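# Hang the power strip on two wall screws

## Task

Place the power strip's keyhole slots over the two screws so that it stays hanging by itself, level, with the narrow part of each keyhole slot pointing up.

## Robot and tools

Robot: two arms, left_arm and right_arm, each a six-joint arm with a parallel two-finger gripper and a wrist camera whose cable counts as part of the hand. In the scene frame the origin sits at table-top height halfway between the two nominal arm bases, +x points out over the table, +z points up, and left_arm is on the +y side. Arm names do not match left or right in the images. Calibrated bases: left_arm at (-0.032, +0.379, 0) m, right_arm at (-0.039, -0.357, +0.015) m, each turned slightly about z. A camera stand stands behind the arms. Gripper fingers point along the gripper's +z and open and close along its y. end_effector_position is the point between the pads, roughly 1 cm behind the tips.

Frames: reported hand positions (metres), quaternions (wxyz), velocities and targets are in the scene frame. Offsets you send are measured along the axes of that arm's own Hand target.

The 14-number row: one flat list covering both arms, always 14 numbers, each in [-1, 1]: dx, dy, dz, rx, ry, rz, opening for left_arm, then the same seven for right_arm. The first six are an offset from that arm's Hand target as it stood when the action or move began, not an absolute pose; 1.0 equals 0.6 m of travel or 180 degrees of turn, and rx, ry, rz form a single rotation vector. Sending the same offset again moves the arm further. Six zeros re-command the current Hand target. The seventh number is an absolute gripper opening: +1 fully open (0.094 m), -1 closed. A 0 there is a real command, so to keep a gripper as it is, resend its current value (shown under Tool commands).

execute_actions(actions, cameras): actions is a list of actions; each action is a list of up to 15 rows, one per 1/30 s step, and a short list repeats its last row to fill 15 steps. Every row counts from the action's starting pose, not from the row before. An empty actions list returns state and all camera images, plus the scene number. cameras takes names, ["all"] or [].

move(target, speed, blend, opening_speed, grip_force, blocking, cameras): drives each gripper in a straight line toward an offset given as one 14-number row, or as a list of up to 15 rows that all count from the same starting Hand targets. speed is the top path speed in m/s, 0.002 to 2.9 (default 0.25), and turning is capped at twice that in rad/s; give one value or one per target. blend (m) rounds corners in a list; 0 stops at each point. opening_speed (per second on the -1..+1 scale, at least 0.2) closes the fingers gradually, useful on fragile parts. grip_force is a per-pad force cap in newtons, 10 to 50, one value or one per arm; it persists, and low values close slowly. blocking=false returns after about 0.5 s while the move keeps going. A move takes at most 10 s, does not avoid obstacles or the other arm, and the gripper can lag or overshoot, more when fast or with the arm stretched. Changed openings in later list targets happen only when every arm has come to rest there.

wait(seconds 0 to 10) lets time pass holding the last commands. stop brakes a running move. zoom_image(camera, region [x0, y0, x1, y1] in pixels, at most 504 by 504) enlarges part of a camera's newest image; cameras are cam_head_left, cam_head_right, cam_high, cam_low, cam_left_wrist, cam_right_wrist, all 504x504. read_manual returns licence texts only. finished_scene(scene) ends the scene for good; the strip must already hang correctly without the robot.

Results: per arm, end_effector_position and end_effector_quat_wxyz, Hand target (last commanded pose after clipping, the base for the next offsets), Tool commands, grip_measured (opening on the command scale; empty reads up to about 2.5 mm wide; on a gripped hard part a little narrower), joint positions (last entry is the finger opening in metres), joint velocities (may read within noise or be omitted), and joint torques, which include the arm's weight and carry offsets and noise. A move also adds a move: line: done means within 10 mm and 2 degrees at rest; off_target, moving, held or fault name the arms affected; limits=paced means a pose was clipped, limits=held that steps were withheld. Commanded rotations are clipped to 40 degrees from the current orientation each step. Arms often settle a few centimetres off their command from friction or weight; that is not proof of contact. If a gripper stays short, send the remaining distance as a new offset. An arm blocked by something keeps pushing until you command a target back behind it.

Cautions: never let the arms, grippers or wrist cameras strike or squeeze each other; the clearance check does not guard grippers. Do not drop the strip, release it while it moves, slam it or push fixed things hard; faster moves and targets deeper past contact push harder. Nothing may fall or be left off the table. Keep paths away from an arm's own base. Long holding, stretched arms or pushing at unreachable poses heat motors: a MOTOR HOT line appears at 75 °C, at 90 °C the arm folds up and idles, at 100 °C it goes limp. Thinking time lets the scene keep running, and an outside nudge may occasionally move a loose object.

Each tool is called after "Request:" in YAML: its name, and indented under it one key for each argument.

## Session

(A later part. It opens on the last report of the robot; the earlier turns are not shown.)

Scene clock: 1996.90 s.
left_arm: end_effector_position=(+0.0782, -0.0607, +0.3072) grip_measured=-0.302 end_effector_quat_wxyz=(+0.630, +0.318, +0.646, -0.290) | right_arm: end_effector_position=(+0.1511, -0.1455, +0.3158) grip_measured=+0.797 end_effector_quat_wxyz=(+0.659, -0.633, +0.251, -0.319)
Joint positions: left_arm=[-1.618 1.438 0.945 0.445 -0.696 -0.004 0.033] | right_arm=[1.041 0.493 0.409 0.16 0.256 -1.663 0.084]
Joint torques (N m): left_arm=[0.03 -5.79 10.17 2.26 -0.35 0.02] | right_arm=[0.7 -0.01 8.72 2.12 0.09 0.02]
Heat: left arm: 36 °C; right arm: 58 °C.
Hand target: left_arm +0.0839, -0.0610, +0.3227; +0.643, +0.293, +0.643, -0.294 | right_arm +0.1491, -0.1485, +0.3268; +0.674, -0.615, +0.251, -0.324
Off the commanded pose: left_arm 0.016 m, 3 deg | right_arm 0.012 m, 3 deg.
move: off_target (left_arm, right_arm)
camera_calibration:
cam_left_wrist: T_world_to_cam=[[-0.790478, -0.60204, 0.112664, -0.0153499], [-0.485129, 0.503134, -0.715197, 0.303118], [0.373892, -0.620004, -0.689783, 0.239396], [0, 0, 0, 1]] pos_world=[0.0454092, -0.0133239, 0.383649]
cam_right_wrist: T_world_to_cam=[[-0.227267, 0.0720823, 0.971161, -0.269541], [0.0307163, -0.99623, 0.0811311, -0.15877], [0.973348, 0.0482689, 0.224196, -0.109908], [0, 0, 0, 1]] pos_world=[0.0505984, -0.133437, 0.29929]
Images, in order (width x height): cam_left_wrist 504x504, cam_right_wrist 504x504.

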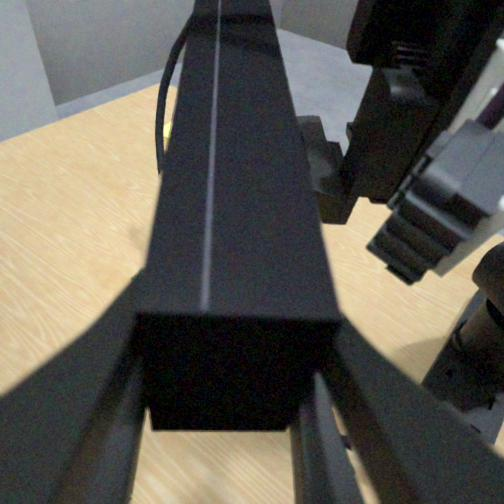

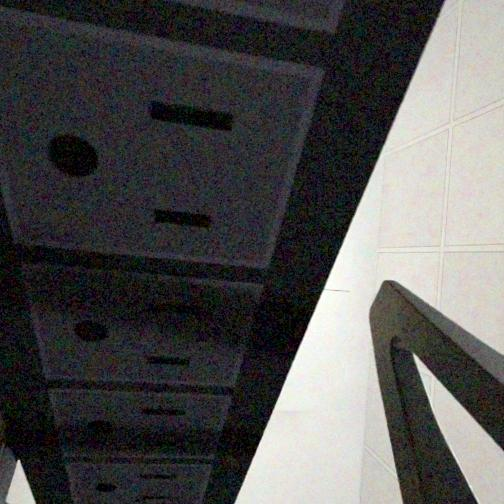

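Request:
move:
  target: [0,0,0,0,0,0,-0.6,0,0.035,0.0,0,0,0,0.8]
  speed: 0.1
  cameras: ["cam_left_wrist","cam_right_wrist"]

Scene clock: 2010.50 s.
left_arm: end_effector_position=(+0.0784, -0.0602, +0.3027) grip_measured=-0.303 end_effector_quat_wxyz=(+0.627, +0.325, +0.649, -0.282) | right_arm: end_effector_position=(+0.1516, -0.1447, +0.3004) grip_measured=+0.797 end_effector_quat_wxyz=(+0.664, -0.628, +0.251, -0.320)
Joint positions: left_arm=[-1.618 1.438 0.945 0.424 -0.698 -0.004 0.033] | right_arm=[1.041 0.486 0.334 0.241 0.256 -1.663 0.084]
Joint torques (N m): left_arm=[0.46 -5.86 10.28 2.44 -0.37 -0.01] | right_arm=[-0.91 0.31 8.06 2.06 -0.08 0.03]
Heat: left arm: 37 °C; right arm: 57 °C.
Hand target: left_arm +0.0839, -0.0610, +0.3226; +0.643, +0.294, +0.643, -0.294 | right_arm +0.1518, -0.1477, +0.3060; +0.674, -0.615, +0.251, -0.324
Off the commanded pose: left_arm 0.021 m, 4 deg | right_arm 0.006 m, 2 deg.
move: off_target (left_arm)
camera_calibration:
cam_left_wrist: T_world_to_cam=[[-0.789397, -0.605833, 0.0990855, -0.0105812], [-0.485731, 0.517715, -0.704299, 0.297371], [0.37539, -0.604101, -0.702955, 0.241283], [0, 0, 0, 1]] pos_world=[0.0455141, -0.0146043, 0.380098]
cam_right_wrist: T_world_to_cam=[[-0.234266, 0.0612297, 0.970242, -0.254718], [0.0301606, -0.997076, 0.0702054, -0.153479], [0.971705, 0.0457099, 0.231734, -0.109441], [0, 0, 0, 1]] pos_world=[0.0513021, -0.132431, 0.283274]
Images, in order (width x height): cam_left_wrist 504x504, cam_right_wrist 504x504.

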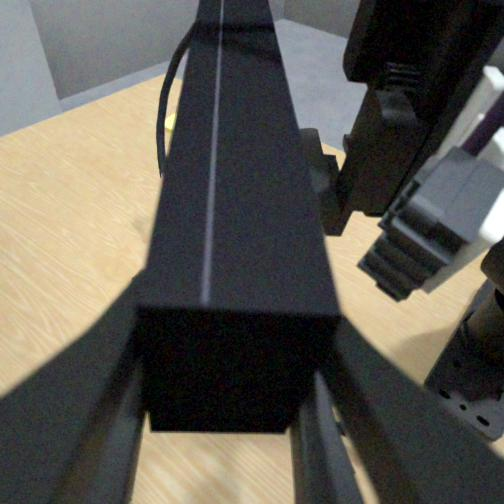

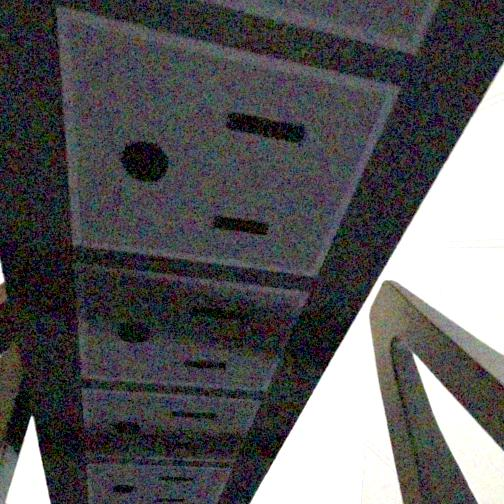

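Request:
move:
  target: [0,0,0,0,0,0,-0.6,0,0.006,0.0,0,0,0,-0.4]
  opening_speed: 0.4
  cameras: ["cam_left_wrist","cam_right_wrist","cam_high"]

Request:
zoom_image:
  camera: "cam_high"
  region: [240, 90, 420, 210]

Scene clock: 2021.93 s.
left_arm: end_effector_position=(+0.0785, -0.0603, +0.3050) grip_measured=-0.304 end_effector_quat_wxyz=(+0.629, +0.321, +0.648, -0.286) | right_arm: end_effector_position=(+0.1528, -0.1452, +0.2949) grip_measured=+0.107 end_effector_quat_wxyz=(+0.663, -0.628, +0.255, -0.319)
Joint positions: left_arm=[-1.618 1.438 0.945 0.435 -0.699 -0.004 0.033] | right_arm=[1.036 0.486 0.316 0.255 0.256 -1.656 0.052]
Joint torques (N m): left_arm=[0.02 -5.75 10.33 2.37 -0.31 -0.03] | right_arm=[-0.72 0.32 8.42 2.1 -0.11 -0.03]
Heat: left arm: 38 °C; right arm: 55 °C.
Hand target: left_arm +0.0839, -0.0610, +0.3226; +0.643, +0.294, +0.643, -0.294 | right_arm +0.1522, -0.1475, +0.3024; +0.674, -0.615, +0.251, -0.324
Off the commanded pose: left_arm 0.018 m, 4 deg | right_arm 0.008 m, 2 deg.
move: off_target (left_arm)
camera_calibration:
cam_left_wrist: T_world_to_cam=[[-0.789139, -0.605007, 0.105959, -0.0128878], [-0.486055, 0.509649, -0.709935, 0.300402], [0.375514, -0.611739, -0.696251, 0.240276], [0, 0, 0, 1]] pos_world=[0.045615, -0.0139109, 0.381924]
cam_right_wrist: T_world_to_cam=[[-0.227374, 0.0600318, 0.971955, -0.250908], [0.0267255, -0.997337, 0.0678515, -0.152471], [0.973441, 0.0414036, 0.225164, -0.108249], [0, 0, 0, 1]] pos_world=[0.0523992, -0.132521, 0.278591]
Images, in order (width x height): cam_high 504x504, cam_left_wrist 504x504, cam_right_wrist 504x504.

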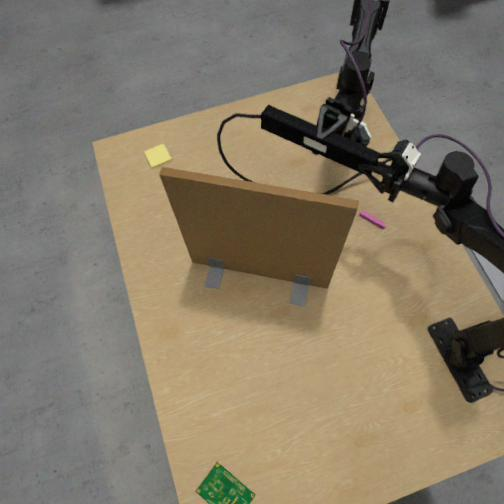

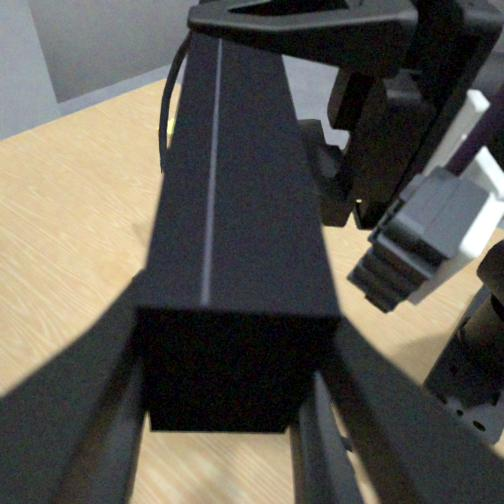

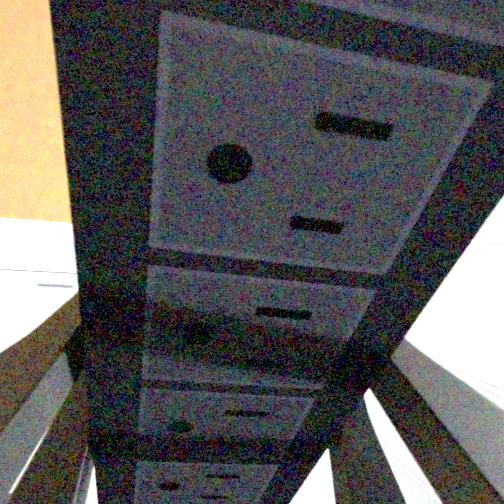

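Scaled by 2.800 from the camera's 504x504 image, which has a finer 720x720 frame.

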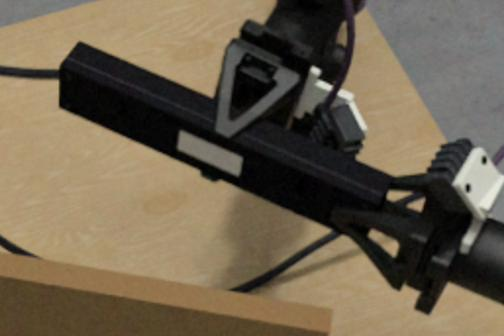

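Request:
move:
  target:
    - [0,0,0,0,0,0,-0.6,0,0,0,0,0,0,0.5]
    - [0,0,0,0,0,0,-0.6,0.0,0,-0.022,0,0,0,0.5]
  speed: 0.1

Request:
move:
  target: [0,0,0,0,0,0,-0.6,0,0.0,0.0,0,0,0,-0.5]
  opening_speed: 0.5
  cameras: ["cam_high"]

Request:
zoom_image:
  camera: "cam_high"
  region: [240, 90, 420, 210]

Scene clock: 2033.23 s.
left_arm: end_effector_position=(+0.0786, -0.0606, +0.3035) grip_measured=-0.304 end_effector_quat_wxyz=(+0.629, +0.322, +0.648, -0.284) | right_arm: end_effector_position=(+0.1437, -0.1541, +0.2994) grip_measured=+0.497 end_effector_quat_wxyz=(+0.670, -0.621, +0.249, -0.322)
Joint positions: left_arm=[-1.618 1.44 0.945 0.432 -0.699 -0.004 0.033] | right_arm=[1.055 0.398 0.306 0.201 0.269 -1.665 0.07]
Joint torques (N m): left_arm=[0.46 -5.75 10.24 2.37 -0.34 0] | right_arm=[0.68 0.47 8.23 1.84 0.09 0.01]
Heat: left arm: 38 °C; right arm: 54 °C.
Hand target: left_arm +0.0839, -0.0610, +0.3227; +0.643, +0.293, +0.643, -0.294 | right_arm +0.1425, -0.1564, +0.3009; +0.674, -0.615, +0.251, -0.324
Off the commanded pose: left_arm 0.020 m, 4 deg | right_arm 0.003 m, 1 deg.
move: off_target (left_arm)

Scene clock: 2035.43 s.
left_arm: end_effector_position=(+0.0786, -0.0608, +0.3053) grip_measured=-0.304 end_effector_quat_wxyz=(+0.630, +0.320, +0.647, -0.287) | right_arm: end_effector_position=(+0.1444, -0.1543, +0.2948) grip_measured=+0.105 end_effector_quat_wxyz=(+0.664, -0.626, +0.253, -0.320)
Joint positions: left_arm=[-1.618 1.44 0.945 0.441 -0.699 -0.004 0.033] | right_arm=[1.055 0.398 0.306 0.182 0.274 -1.661 0.052]
Joint torques (N m): left_arm=[0.43 -6 10.4 2.3 -0.31 -0.01] | right_arm=[0.66 0.42 8.25 2.02 0.05 -0.02]
Heat: left arm: 38 °C; right arm: 54 °C.
Hand target: left_arm +0.0839, -0.0610, +0.3226; +0.643, +0.294, +0.643, -0.294 | right_arm +0.1425, -0.1563, +0.3009; +0.674, -0.615, +0.251, -0.324
Off the commanded pose: left_arm 0.018 m, 3 deg | right_arm 0.007 m, 2 deg.
move: off_target (left_arm)
Images, in order (width x height): cam_high 504x504.

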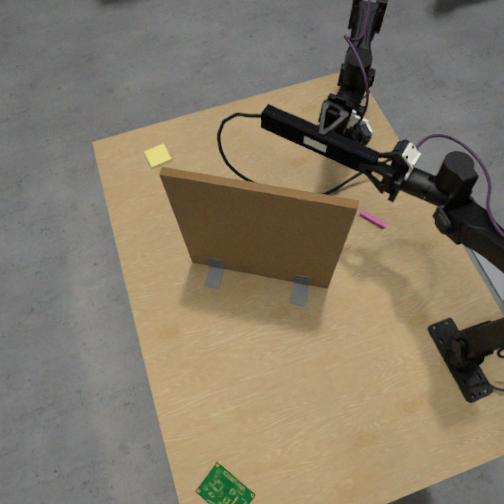

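Scaled by 2.800 from the camera's 504x504 image, which has a finer 720x720 frame.

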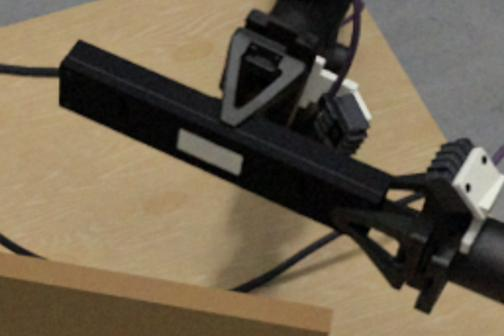

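Request:
move:
  target: [0,0,0,0,0,0,0.7,0,0,0,0,0,0,-0.5]
  opening_speed: 0.6
  cameras: ["all"]

Request:
move:
  target: [0,0,-0.2,0,0,0,0.7,0,0,0,0,0,0,-0.5]
  speed: 0.1
  cameras: ["all"]

Scene clock: 2076.47 s.
left_arm: end_effector_position=(+0.0804, -0.0595, +0.3100) grip_measured=+0.698 end_effector_quat_wxyz=(+0.635, +0.308, +0.646, -0.290) | right_arm: end_effector_position=(+0.1450, -0.1537, +0.2848) grip_measured=+0.100 end_effector_quat_wxyz=(+0.652, -0.639, +0.255, -0.318)
Joint positions: left_arm=[-1.618 1.44 0.945 0.463 -0.712 -0.004 0.08] | right_arm=[1.055 0.398 0.3 0.154 0.275 -1.66 0.052]
Joint torques (N m): left_arm=[0.46 -5.75 10.25 2 -0.22 0.03] | right_arm=[0.64 0.1 8.87 2.27 0.04 -0.02]
Heat: left arm: 38 °C; right arm: 54 °C.
Hand target: left_arm +0.0839, -0.0610, +0.3227; +0.643, +0.293, +0.643, -0.294 | right_arm +0.1425, -0.1563, +0.3008; +0.674, -0.615, +0.251, -0.324
Off the commanded pose: left_arm 0.013 m, 2 deg | right_arm 0.016 m, 4 deg.
move: off_target (left_arm, right_arm)
camera_calibration:
cam_left_wrist: T_world_to_cam=[[-0.780807, -0.612789, 0.121779, -0.0174313], [-0.492713, 0.484107, -0.723101, 0.307537], [0.384154, -0.624604, -0.679923, 0.237063], [0, 0, 0, 1]] pos_world=[0.0468481, -0.0114917, 0.385688]
cam_right_wrist: T_world_to_cam=[[-0.214076, 0.0863643, 0.972992, -0.240513], [0.027973, -0.995133, 0.0944842, -0.167553], [0.976416, 0.0474443, 0.210618, -0.0933961], [0, 0, 0, 1]] pos_world=[0.0443924, -0.141534, 0.269519]

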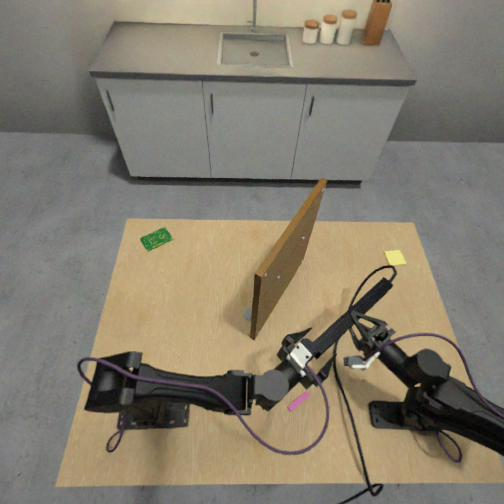

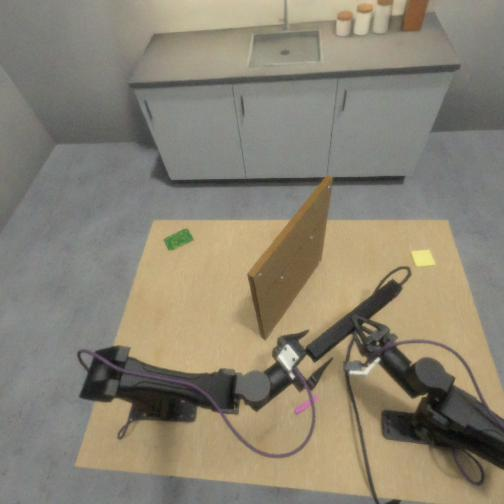

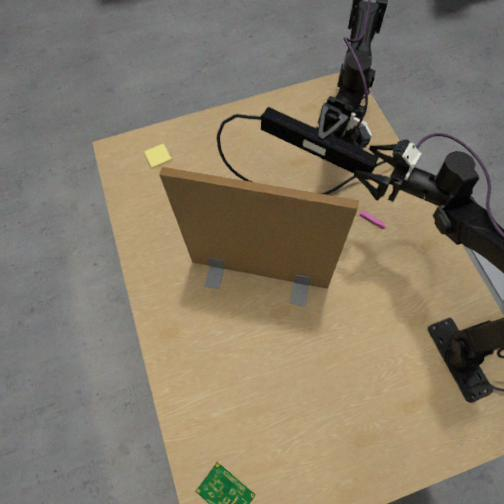

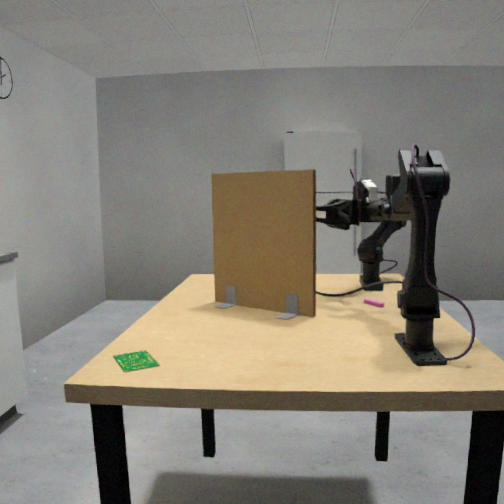

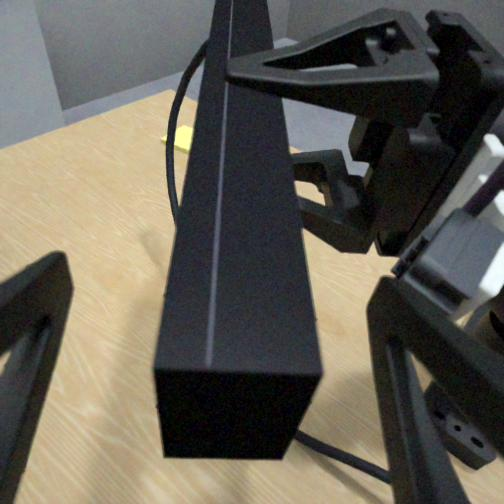

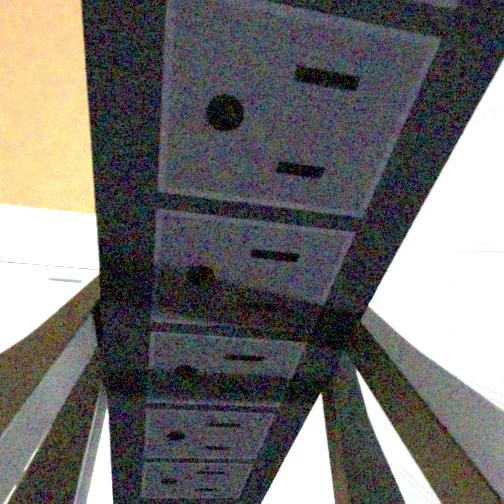

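Scene clock: 2078.40 s.
left_arm: end_effector_position=(+0.0036, +0.0237, +0.3236) grip_measured=+0.698 end_effector_quat_wxyz=(+0.641, +0.294, +0.642, -0.300) | right_arm: end_effector_position=(+0.1450, -0.1537, +0.2848) grip_measured=+0.100 end_effector_quat_wxyz=(+0.652, -0.639, +0.255, -0.318)
Joint positions: left_arm=[-1.966 1.152 0.765 0.391 -1.067 -0.004 0.08] | right_arm=[1.055 0.398 0.3 0.154 0.275 -1.66 0.052]
Joint torques (N m): left_arm=[-0.59 -5.46 6.53 1.59 -0.16 0.03] | right_arm=[0.64 0.12 8.85 2.27 0.04 -0.02]
Heat: left arm: 38 °C; right arm: 54 °C.
Hand target: left_arm +0.0053, +0.0297, +0.3228; +0.643, +0.293, +0.643, -0.294 | right_arm +0.1425, -0.1563, +0.3008; +0.674, -0.615, +0.251, -0.324
Off the commanded pose: left_arm 0.006 m, 1 deg | right_arm 0.016 m, 4 deg.
move: off_target (right_arm)
camera_calibration:
cam_left_wrist: T_world_to_cam=[[-0.775856, -0.613879, 0.145605, -0.0357914], [-0.497733, 0.45374, -0.739176, 0.245154], [0.387698, -0.645967, -0.657585, 0.321093], [0, 0, 0, 1]] pos_world=[-0.0302348, 0.0742078, 0.397569]
cam_right_wrist: T_world_to_cam=[[-0.214076, 0.0863643, 0.972992, -0.240513], [0.027973, -0.995133, 0.0944842, -0.167553], [0.976416, 0.0474443, 0.210618, -0.0933961], [0, 0, 0, 1]] pos_world=[0.0443924, -0.141534, 0.269519]

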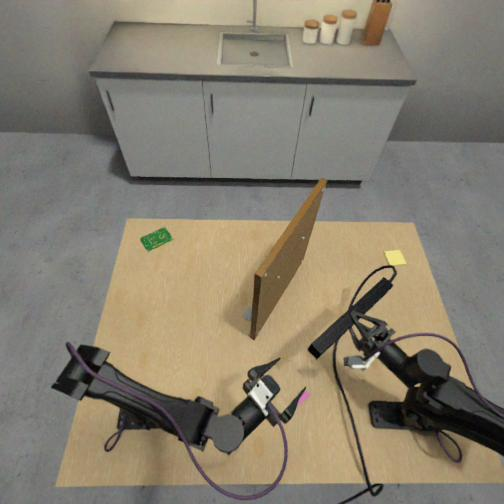

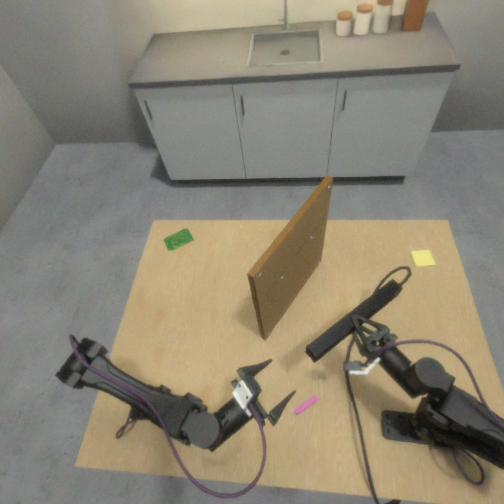

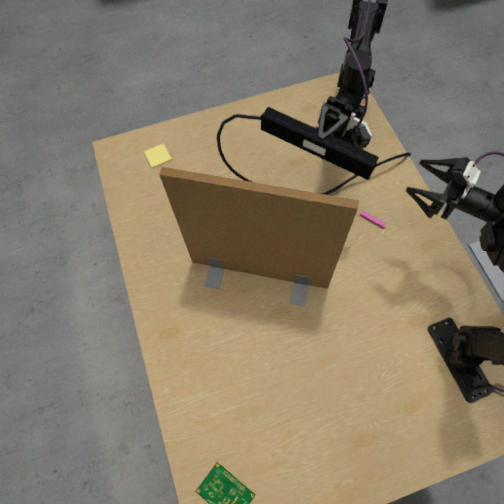

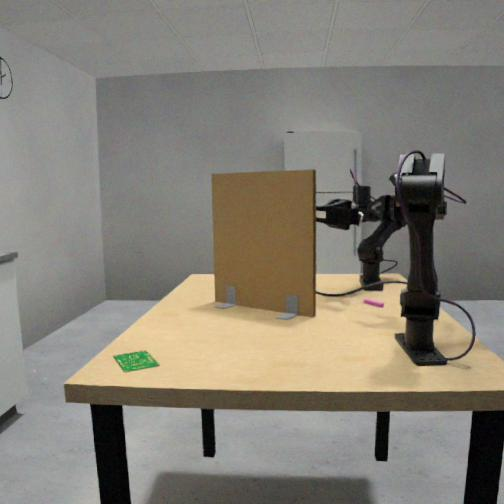

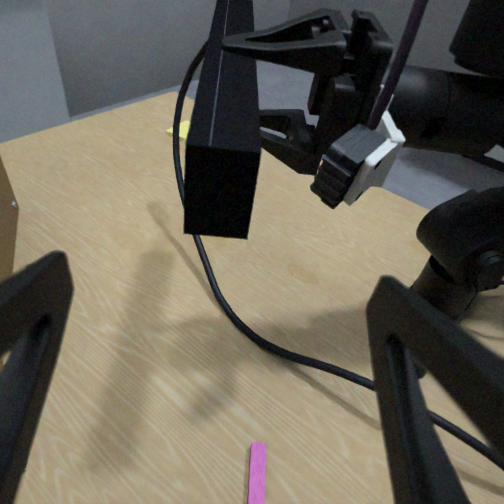

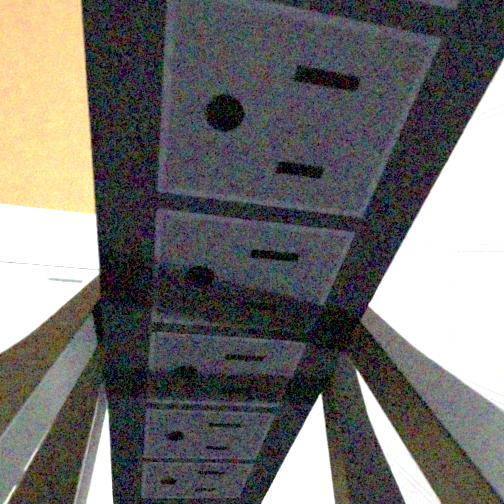

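Request:
move:
  target: [0.2395,0.108,-0.081,0.0445,-0.048,0.4985,0.7,0.07,-0.002,0.294,0,-0.1,0,-0.5]
  speed: 0.12
  cameras: ["all"]

Request:
zoom_image:
  camera: "cam_left_wrist"
  region: [50, 150, 200, 300]

Request:
zoom_image:
  camera: "cam_head_right"
  region: [260, 210, 350, 320]

Scene clock: 2113.80 s.
left_arm: end_effector_position=(+0.0219, +0.1077, +0.1805) grip_measured=+0.698 end_effector_quat_wxyz=(+0.684, +0.680, +0.187, +0.186) | right_arm: end_effector_position=(+0.2897, -0.0732, +0.2742) grip_measured=+0.100 end_effector_quat_wxyz=(+0.666, -0.699, +0.191, -0.174)
Joint positions: left_arm=[-1.931 0.789 0.02 0.778 -0.863 1.575 0.08] | right_arm=[0.532 1.383 0.715 0.607 -0.558 -1.592 0.052]
Joint torques (N m): left_arm=[0.83 -1.42 6.08 1.88 0.14 -0.01] | right_arm=[-0.95 -4.89 14.16 2.81 -0.13 -0.14]
Heat: left arm: 36 °C; right arm: 55 °C.
Hand target: left_arm +0.0224, +0.1088, +0.1791; +0.685, +0.680, +0.184, +0.185 | right_arm +0.3001, -0.0701, +0.3255; +0.705, -0.658, +0.142, -0.224
Off the commanded pose: left_arm 0.002 m, 0 deg | right_arm 0.052 m, 10 deg.
move: off_target (right_arm)
camera_calibration:
cam_left_wrist: T_world_to_cam=[[-0.13575, -0.0473432, -0.989611, 0.180664], [0.29367, 0.952046, -0.0858304, -0.0784372], [0.946219, -0.302271, -0.115337, 0.127023], [0, 0, 0, 1]] pos_world=[-0.0726313, 0.121624, 0.186705]
cam_right_wrist: T_world_to_cam=[[-0.105254, 0.0649098, 0.992325, -0.244545], [0.342721, -0.934367, 0.0974704, -0.177955], [0.933522, 0.350349, 0.0761, -0.164717], [0, 0, 0, 1]] pos_world=[0.189017, -0.092693, 0.272548]

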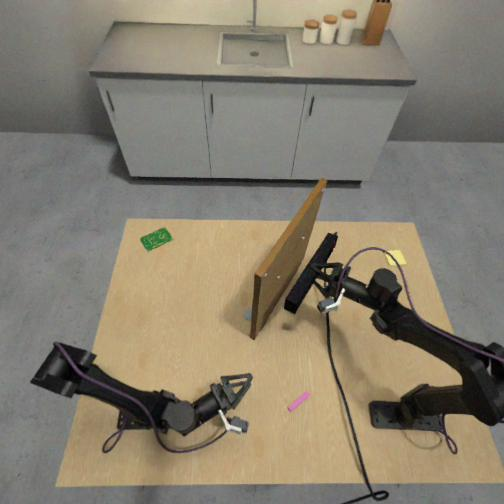

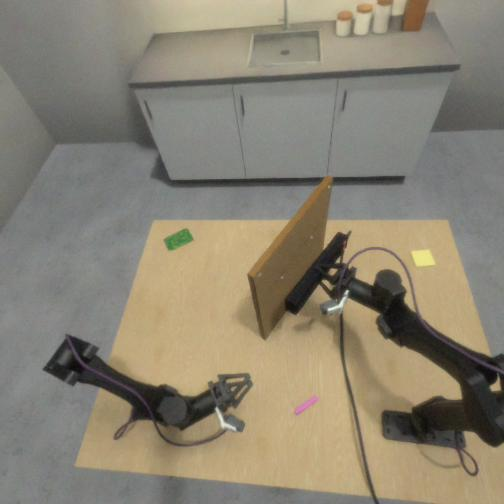

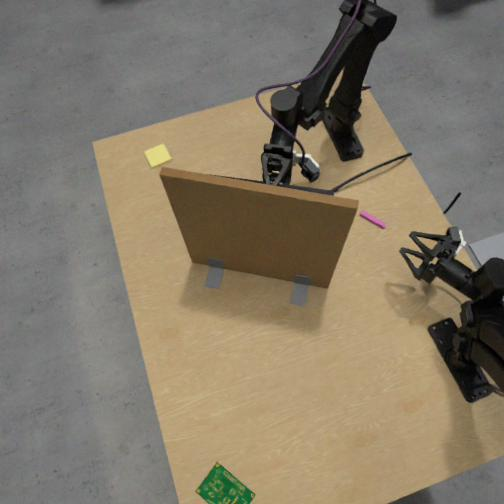

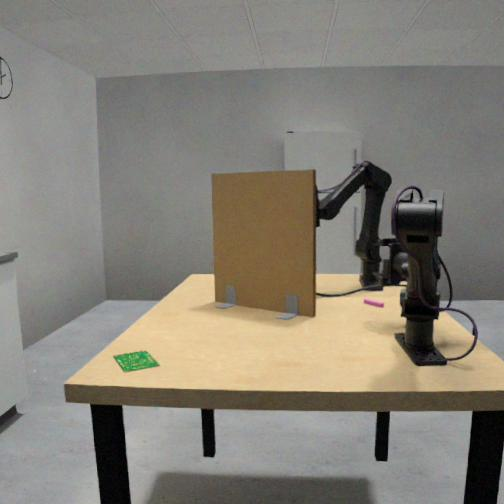

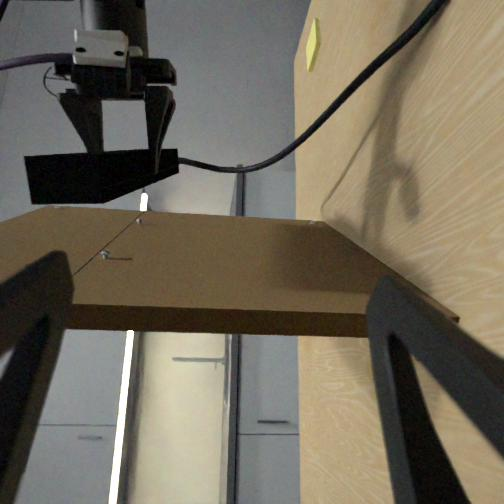

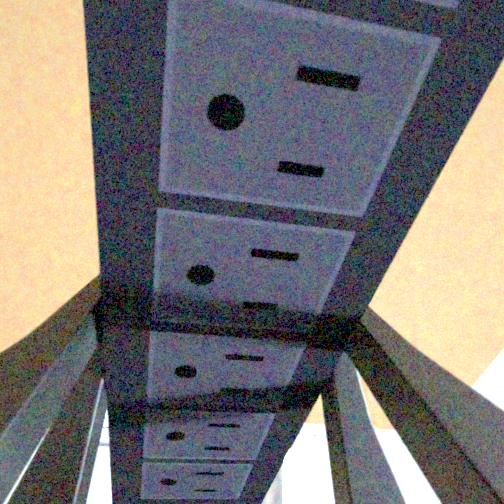

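Scaled by 3.360 from the camera's 504x504 image, which has a finer 720x720 frame.

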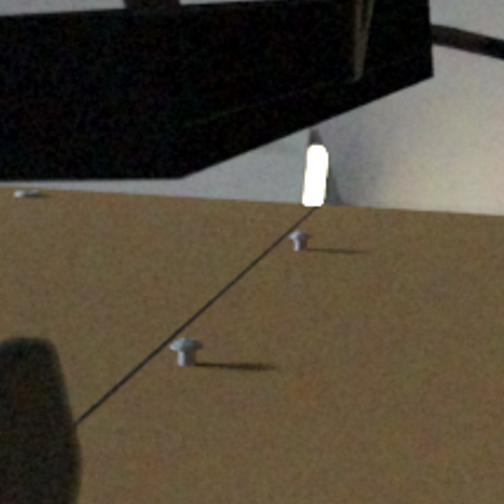

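Scaled by 4.582 from the camera's 504x504 image, which has a finer 720x720 frame.

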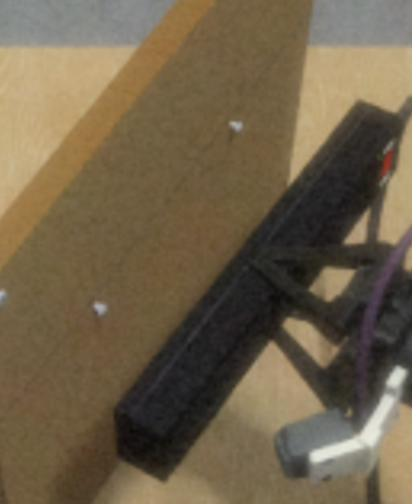

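Request:
move:
  target: [0,0,0,0,0,0,0.7,0.01,-0.025,0.035,0.025,-0.017,-0.03,-0.5]
  speed: 0.06
  cameras: ["cam_head_right","cam_left_wrist"]

Request:
zoom_image:
  camera: "cam_left_wrist"
  region: [50, 150, 200, 300]

Request:
zoom_image:
  camera: "cam_head_right"
  region: [260, 210, 350, 320]

Scene clock: 2143.60 s.
left_arm: end_effector_position=(+0.0218, +0.1077, +0.1805) grip_measured=+0.698 end_effector_quat_wxyz=(+0.684, +0.680, +0.187, +0.187) | right_arm: end_effector_position=(+0.3024, -0.0563, +0.2869) grip_measured=+0.100 end_effector_quat_wxyz=(+0.686, -0.691, +0.144, -0.177)
Joint positions: left_arm=[-1.931 0.789 0.02 0.778 -0.862 1.575 0.08] | right_arm=[0.529 1.49 0.797 0.696 -0.625 -1.616 0.052]
Joint torques (N m): left_arm=[0.58 -1.39 6.06 1.82 0.11 0.05] | right_arm=[-1.24 -5.76 14.48 2.93 -0.07 -0.33]
Heat: left arm: 36 °C; right arm: 61 °C.
Hand target: left_arm +0.0224, +0.1088, +0.1791; +0.685, +0.680, +0.184, +0.185 | right_arm +0.3137, -0.0555, +0.3427; +0.723, -0.641, +0.084, -0.244
Off the commanded pose: left_arm 0.002 m, 0 deg | right_arm 0.057 m, 13 deg.
move: off_target (right_arm)
camera_calibration:
cam_left_wrist: T_world_to_cam=[[-0.135118, -0.0468729, -0.98972, 0.180574], [0.294091, 0.951969, -0.0852348, -0.0785155], [0.946178, -0.302585, -0.114843, 0.126955], [0, 0, 0, 1]] pos_world=[-0.0726327, 0.121623, 0.186606]
Images, in order (width x height): cam_head_right 504x504, cam_left_wrist 504x504.

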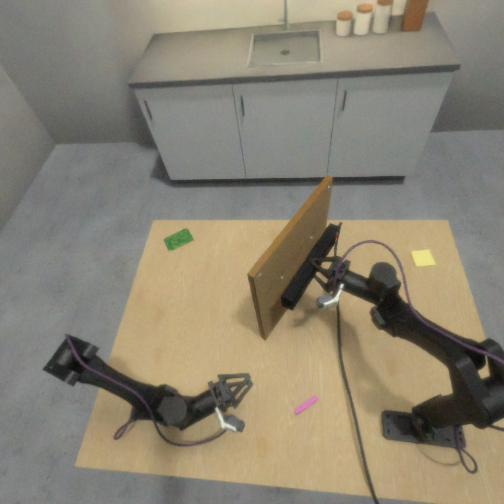

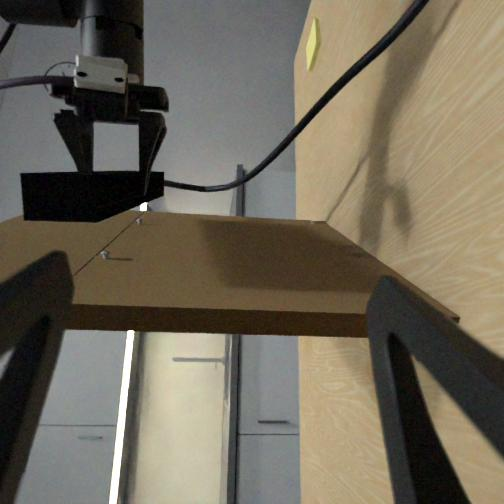

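Scaled by 3.360 from the camera's 504x504 image, which has a finer 720x720 frame.

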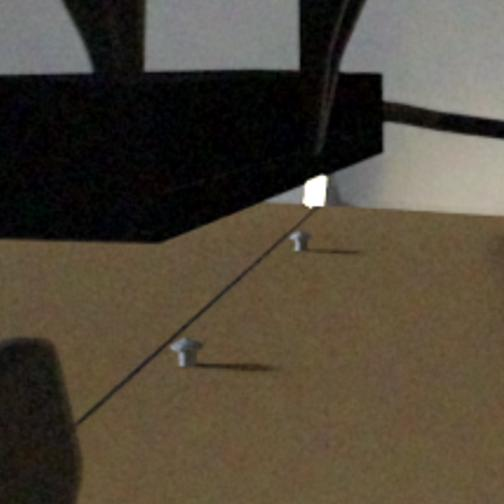

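Scaled by 4.582 from the camera's 504x504 image, which has a finer 720x720 frame.

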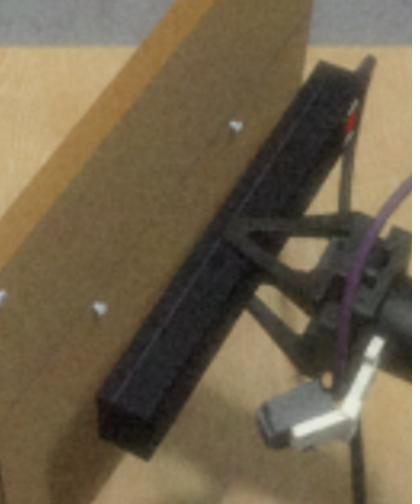

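Request:
move:
  target: [0,0,0,0,0,0,0.7,0.012,-0.002,0.033,0.0,0.018,0,-0.5]
  speed: 0.06
  cameras: ["cam_head_right","cam_left_wrist"]

Request:
zoom_image:
  camera: "cam_left_wrist"
  region: [50, 150, 200, 300]

Request:
zoom_image:
  camera: "cam_head_right"
  region: [260, 210, 350, 320]

Scene clock: 2156.53 s.
left_arm: end_effector_position=(+0.0218, +0.1077, +0.1805) grip_measured=+0.698 end_effector_quat_wxyz=(+0.684, +0.680, +0.187, +0.187) | right_arm: end_effector_position=(+0.3189, -0.0464, +0.2925) grip_measured=+0.094 end_effector_quat_wxyz=(+0.683, -0.684, +0.159, -0.198)
Joint positions: left_arm=[-1.931 0.789 0.02 0.778 -0.862 1.575 0.08] | right_arm=[0.557 1.539 0.857 0.697 -0.545 -1.617 0.051]
Joint torques (N m): left_arm=[0.32 -1.28 5.98 1.84 0.16 0] | right_arm=[0.32 -6.27 14.64 2.89 0.13 -0.33]
Heat: left arm: 36 °C; right arm: 63 °C.
Hand target: left_arm +0.0224, +0.1088, +0.1791; +0.685, +0.680, +0.184, +0.185 | right_arm +0.3282, -0.0414, +0.3486; +0.720, -0.634, +0.104, -0.262
Off the commanded pose: left_arm 0.002 m, 0 deg | right_arm 0.057 m, 12 deg.
move: off_target (right_arm)
camera_calibration:
cam_left_wrist: T_world_to_cam=[[-0.135118, -0.0468729, -0.98972, 0.180574], [0.294091, 0.951969, -0.0852348, -0.0785155], [0.946178, -0.302585, -0.114843, 0.126955], [0, 0, 0, 1]] pos_world=[-0.0726327, 0.121623, 0.186606]
Images, in order (width x height): cam_head_right 504x504, cam_left_wrist 504x504.

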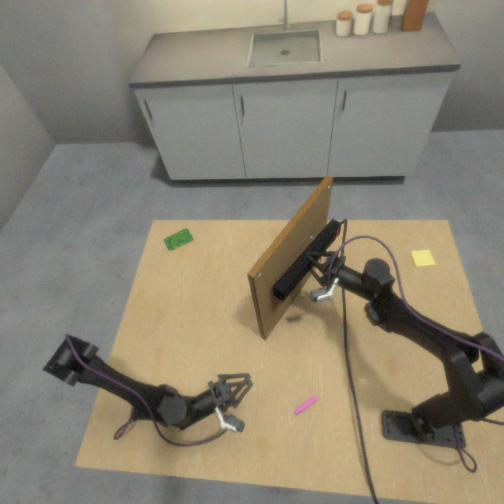

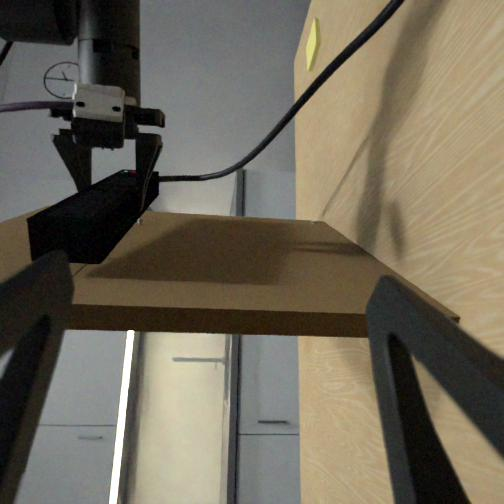

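Scaled by 3.360 from the camera's 504x504 image, which has a finer 720x720 frame.

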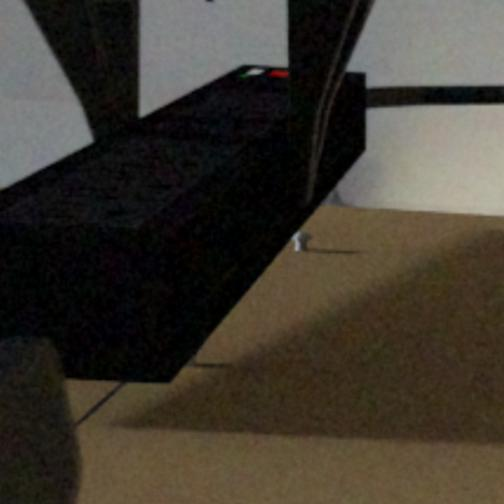

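Scaled by 4.582 from the camera's 504x504 image, which has a finer 720x720 frame.

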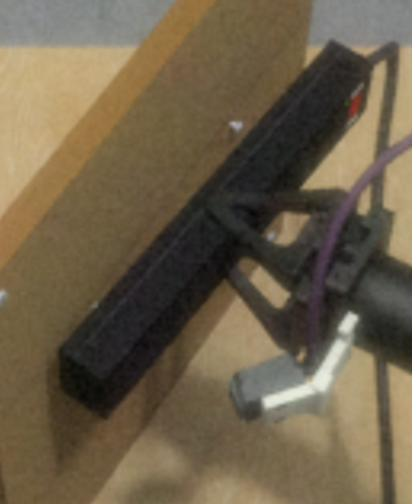

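Request:
move:
  target: [0,0,0,0,0,0,0.7,-0.012,0.002,0,0.0,-0.022,0,-0.5]
  speed: 0.06
  cameras: ["cam_head_right","cam_left_wrist"]

Request:
zoom_image:
  camera: "cam_left_wrist"
  region: [50, 150, 200, 300]

Request:
zoom_image:
  camera: "cam_head_right"
  region: [260, 210, 350, 320]

Scene clock: 2170.10 s.
left_arm: end_effector_position=(+0.0218, +0.1077, +0.1805) grip_measured=+0.698 end_effector_quat_wxyz=(+0.684, +0.680, +0.187, +0.187) | right_arm: end_effector_position=(+0.3129, -0.0394, +0.2925) grip_measured=+0.094 end_effector_quat_wxyz=(+0.689, -0.689, +0.138, -0.179)
Joint positions: left_arm=[-1.931 0.789 0.02 0.778 -0.862 1.575 0.08] | right_arm=[0.557 1.555 0.873 0.697 -0.605 -1.619 0.051]
Joint torques (N m): left_arm=[0.58 -1.22 6.32 1.83 0.1 0.06] | right_arm=[-0.95 -6.41 14.64 2.8 -0.11 -0.36]
Heat: left arm: 36 °C; right arm: 64 °C.
Hand target: left_arm +0.0224, +0.1088, +0.1791; +0.685, +0.680, +0.184, +0.185 | right_arm +0.3225, -0.0376, +0.3461; +0.723, -0.643, +0.079, -0.240
Off the commanded pose: left_arm 0.002 m, 0 deg | right_arm 0.055 m, 12 deg.
move: off_target (right_arm)
camera_calibration:
cam_left_wrist: T_world_to_cam=[[-0.135118, -0.0468729, -0.98972, 0.180574], [0.294091, 0.951969, -0.0852348, -0.0785155], [0.946178, -0.302585, -0.114843, 0.126955], [0, 0, 0, 1]] pos_world=[-0.0726327, 0.121623, 0.186606]
Images, in order (width x height): cam_head_right 504x504, cam_left_wrist 504x504.

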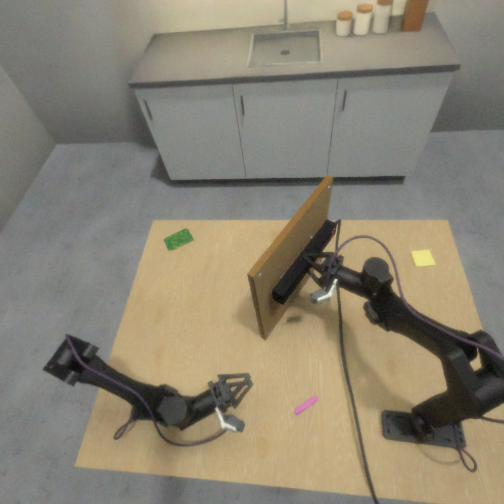

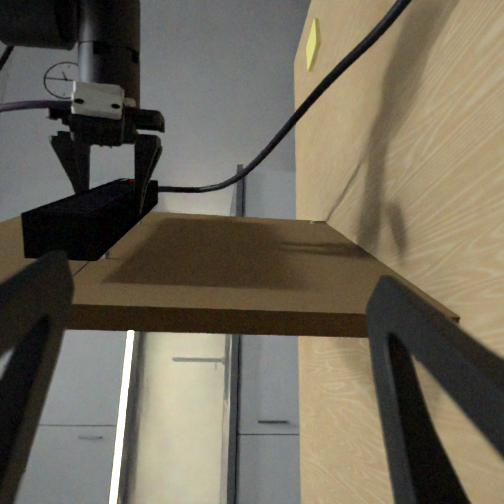

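Scaled by 3.360 from the camera's 504x504 image, which has a finer 720x720 frame.

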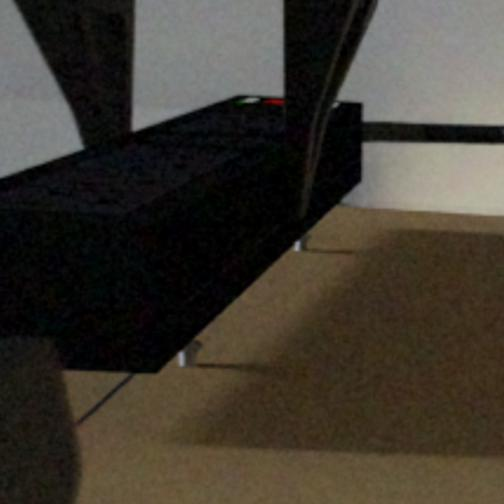

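Scaled by 4.582 from the camera's 504x504 image, which has a finer 720x720 frame.

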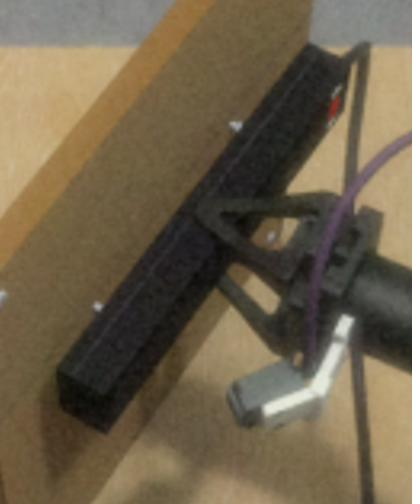

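Request:
move:
  target: [0,0,0,0,0,0,0.7,-0.003,0.03,0,0.0,-0.012,0,-0.5]
  speed: 0.06
  cameras: ["cam_head_right","cam_left_wrist"]

Request:
zoom_image:
  camera: "cam_left_wrist"
  region: [50, 150, 200, 300]

Request:
zoom_image:
  camera: "cam_head_right"
  region: [260, 210, 350, 320]

Scene clock: 2182.37 s.
left_arm: end_effector_position=(+0.0218, +0.1077, +0.1805) grip_measured=+0.698 end_effector_quat_wxyz=(+0.684, +0.680, +0.187, +0.187) | right_arm: end_effector_position=(+0.3148, -0.0358, +0.2777) grip_measured=+0.094 end_effector_quat_wxyz=(+0.689, -0.695, +0.124, -0.162)
Joint positions: left_arm=[-1.931 0.789 0.02 0.778 -0.862 1.575 0.08] | right_arm=[0.545 1.608 0.873 0.738 -0.661 -1.623 0.051]
Joint torques (N m): left_arm=[0.8 -1.4 6.01 1.88 0.11 0.04] | right_arm=[-1.25 -6.74 13.31 2.97 0 -0.33]
Heat: left arm: 36 °C; right arm: 64 °C.
Hand target: left_arm +0.0224, +0.1088, +0.1791; +0.685, +0.680, +0.184, +0.185 | right_arm +0.3253, -0.0358, +0.3285; +0.725, -0.647, +0.065, -0.228
Off the commanded pose: left_arm 0.002 m, 0 deg | right_arm 0.052 m, 12 deg.
move: off_target (right_arm)
camera_calibration:
cam_left_wrist: T_world_to_cam=[[-0.135118, -0.0468729, -0.98972, 0.180574], [0.294091, 0.951969, -0.0852348, -0.0785155], [0.946178, -0.302585, -0.114843, 0.126955], [0, 0, 0, 1]] pos_world=[-0.0726327, 0.121623, 0.186606]
Images, in order (width x height): cam_head_right 504x504, cam_left_wrist 504x504.

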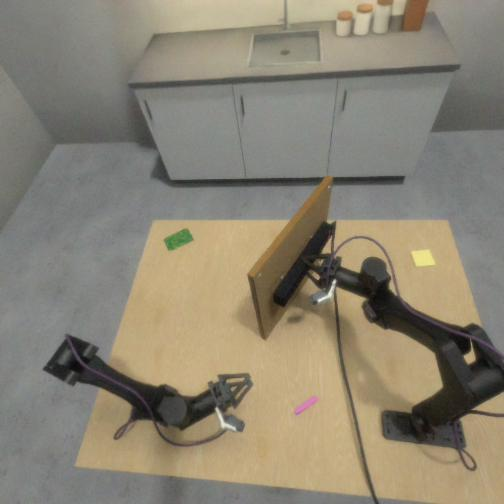

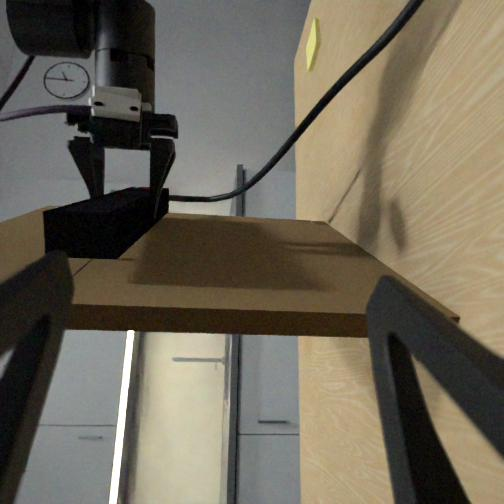

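Scaled by 3.360 from the camera's 504x504 image, which has a finer 720x720 frame.

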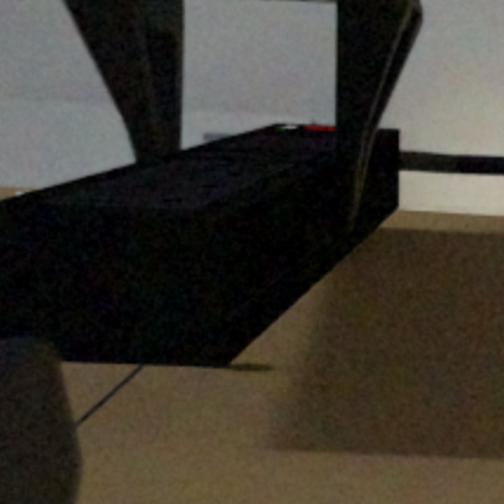

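Scaled by 4.582 from the camera's 504x504 image, which has a finer 720x720 frame.

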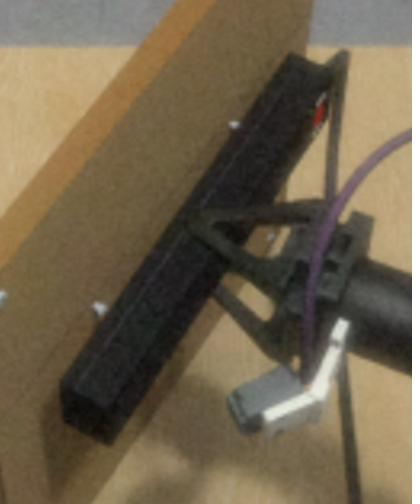

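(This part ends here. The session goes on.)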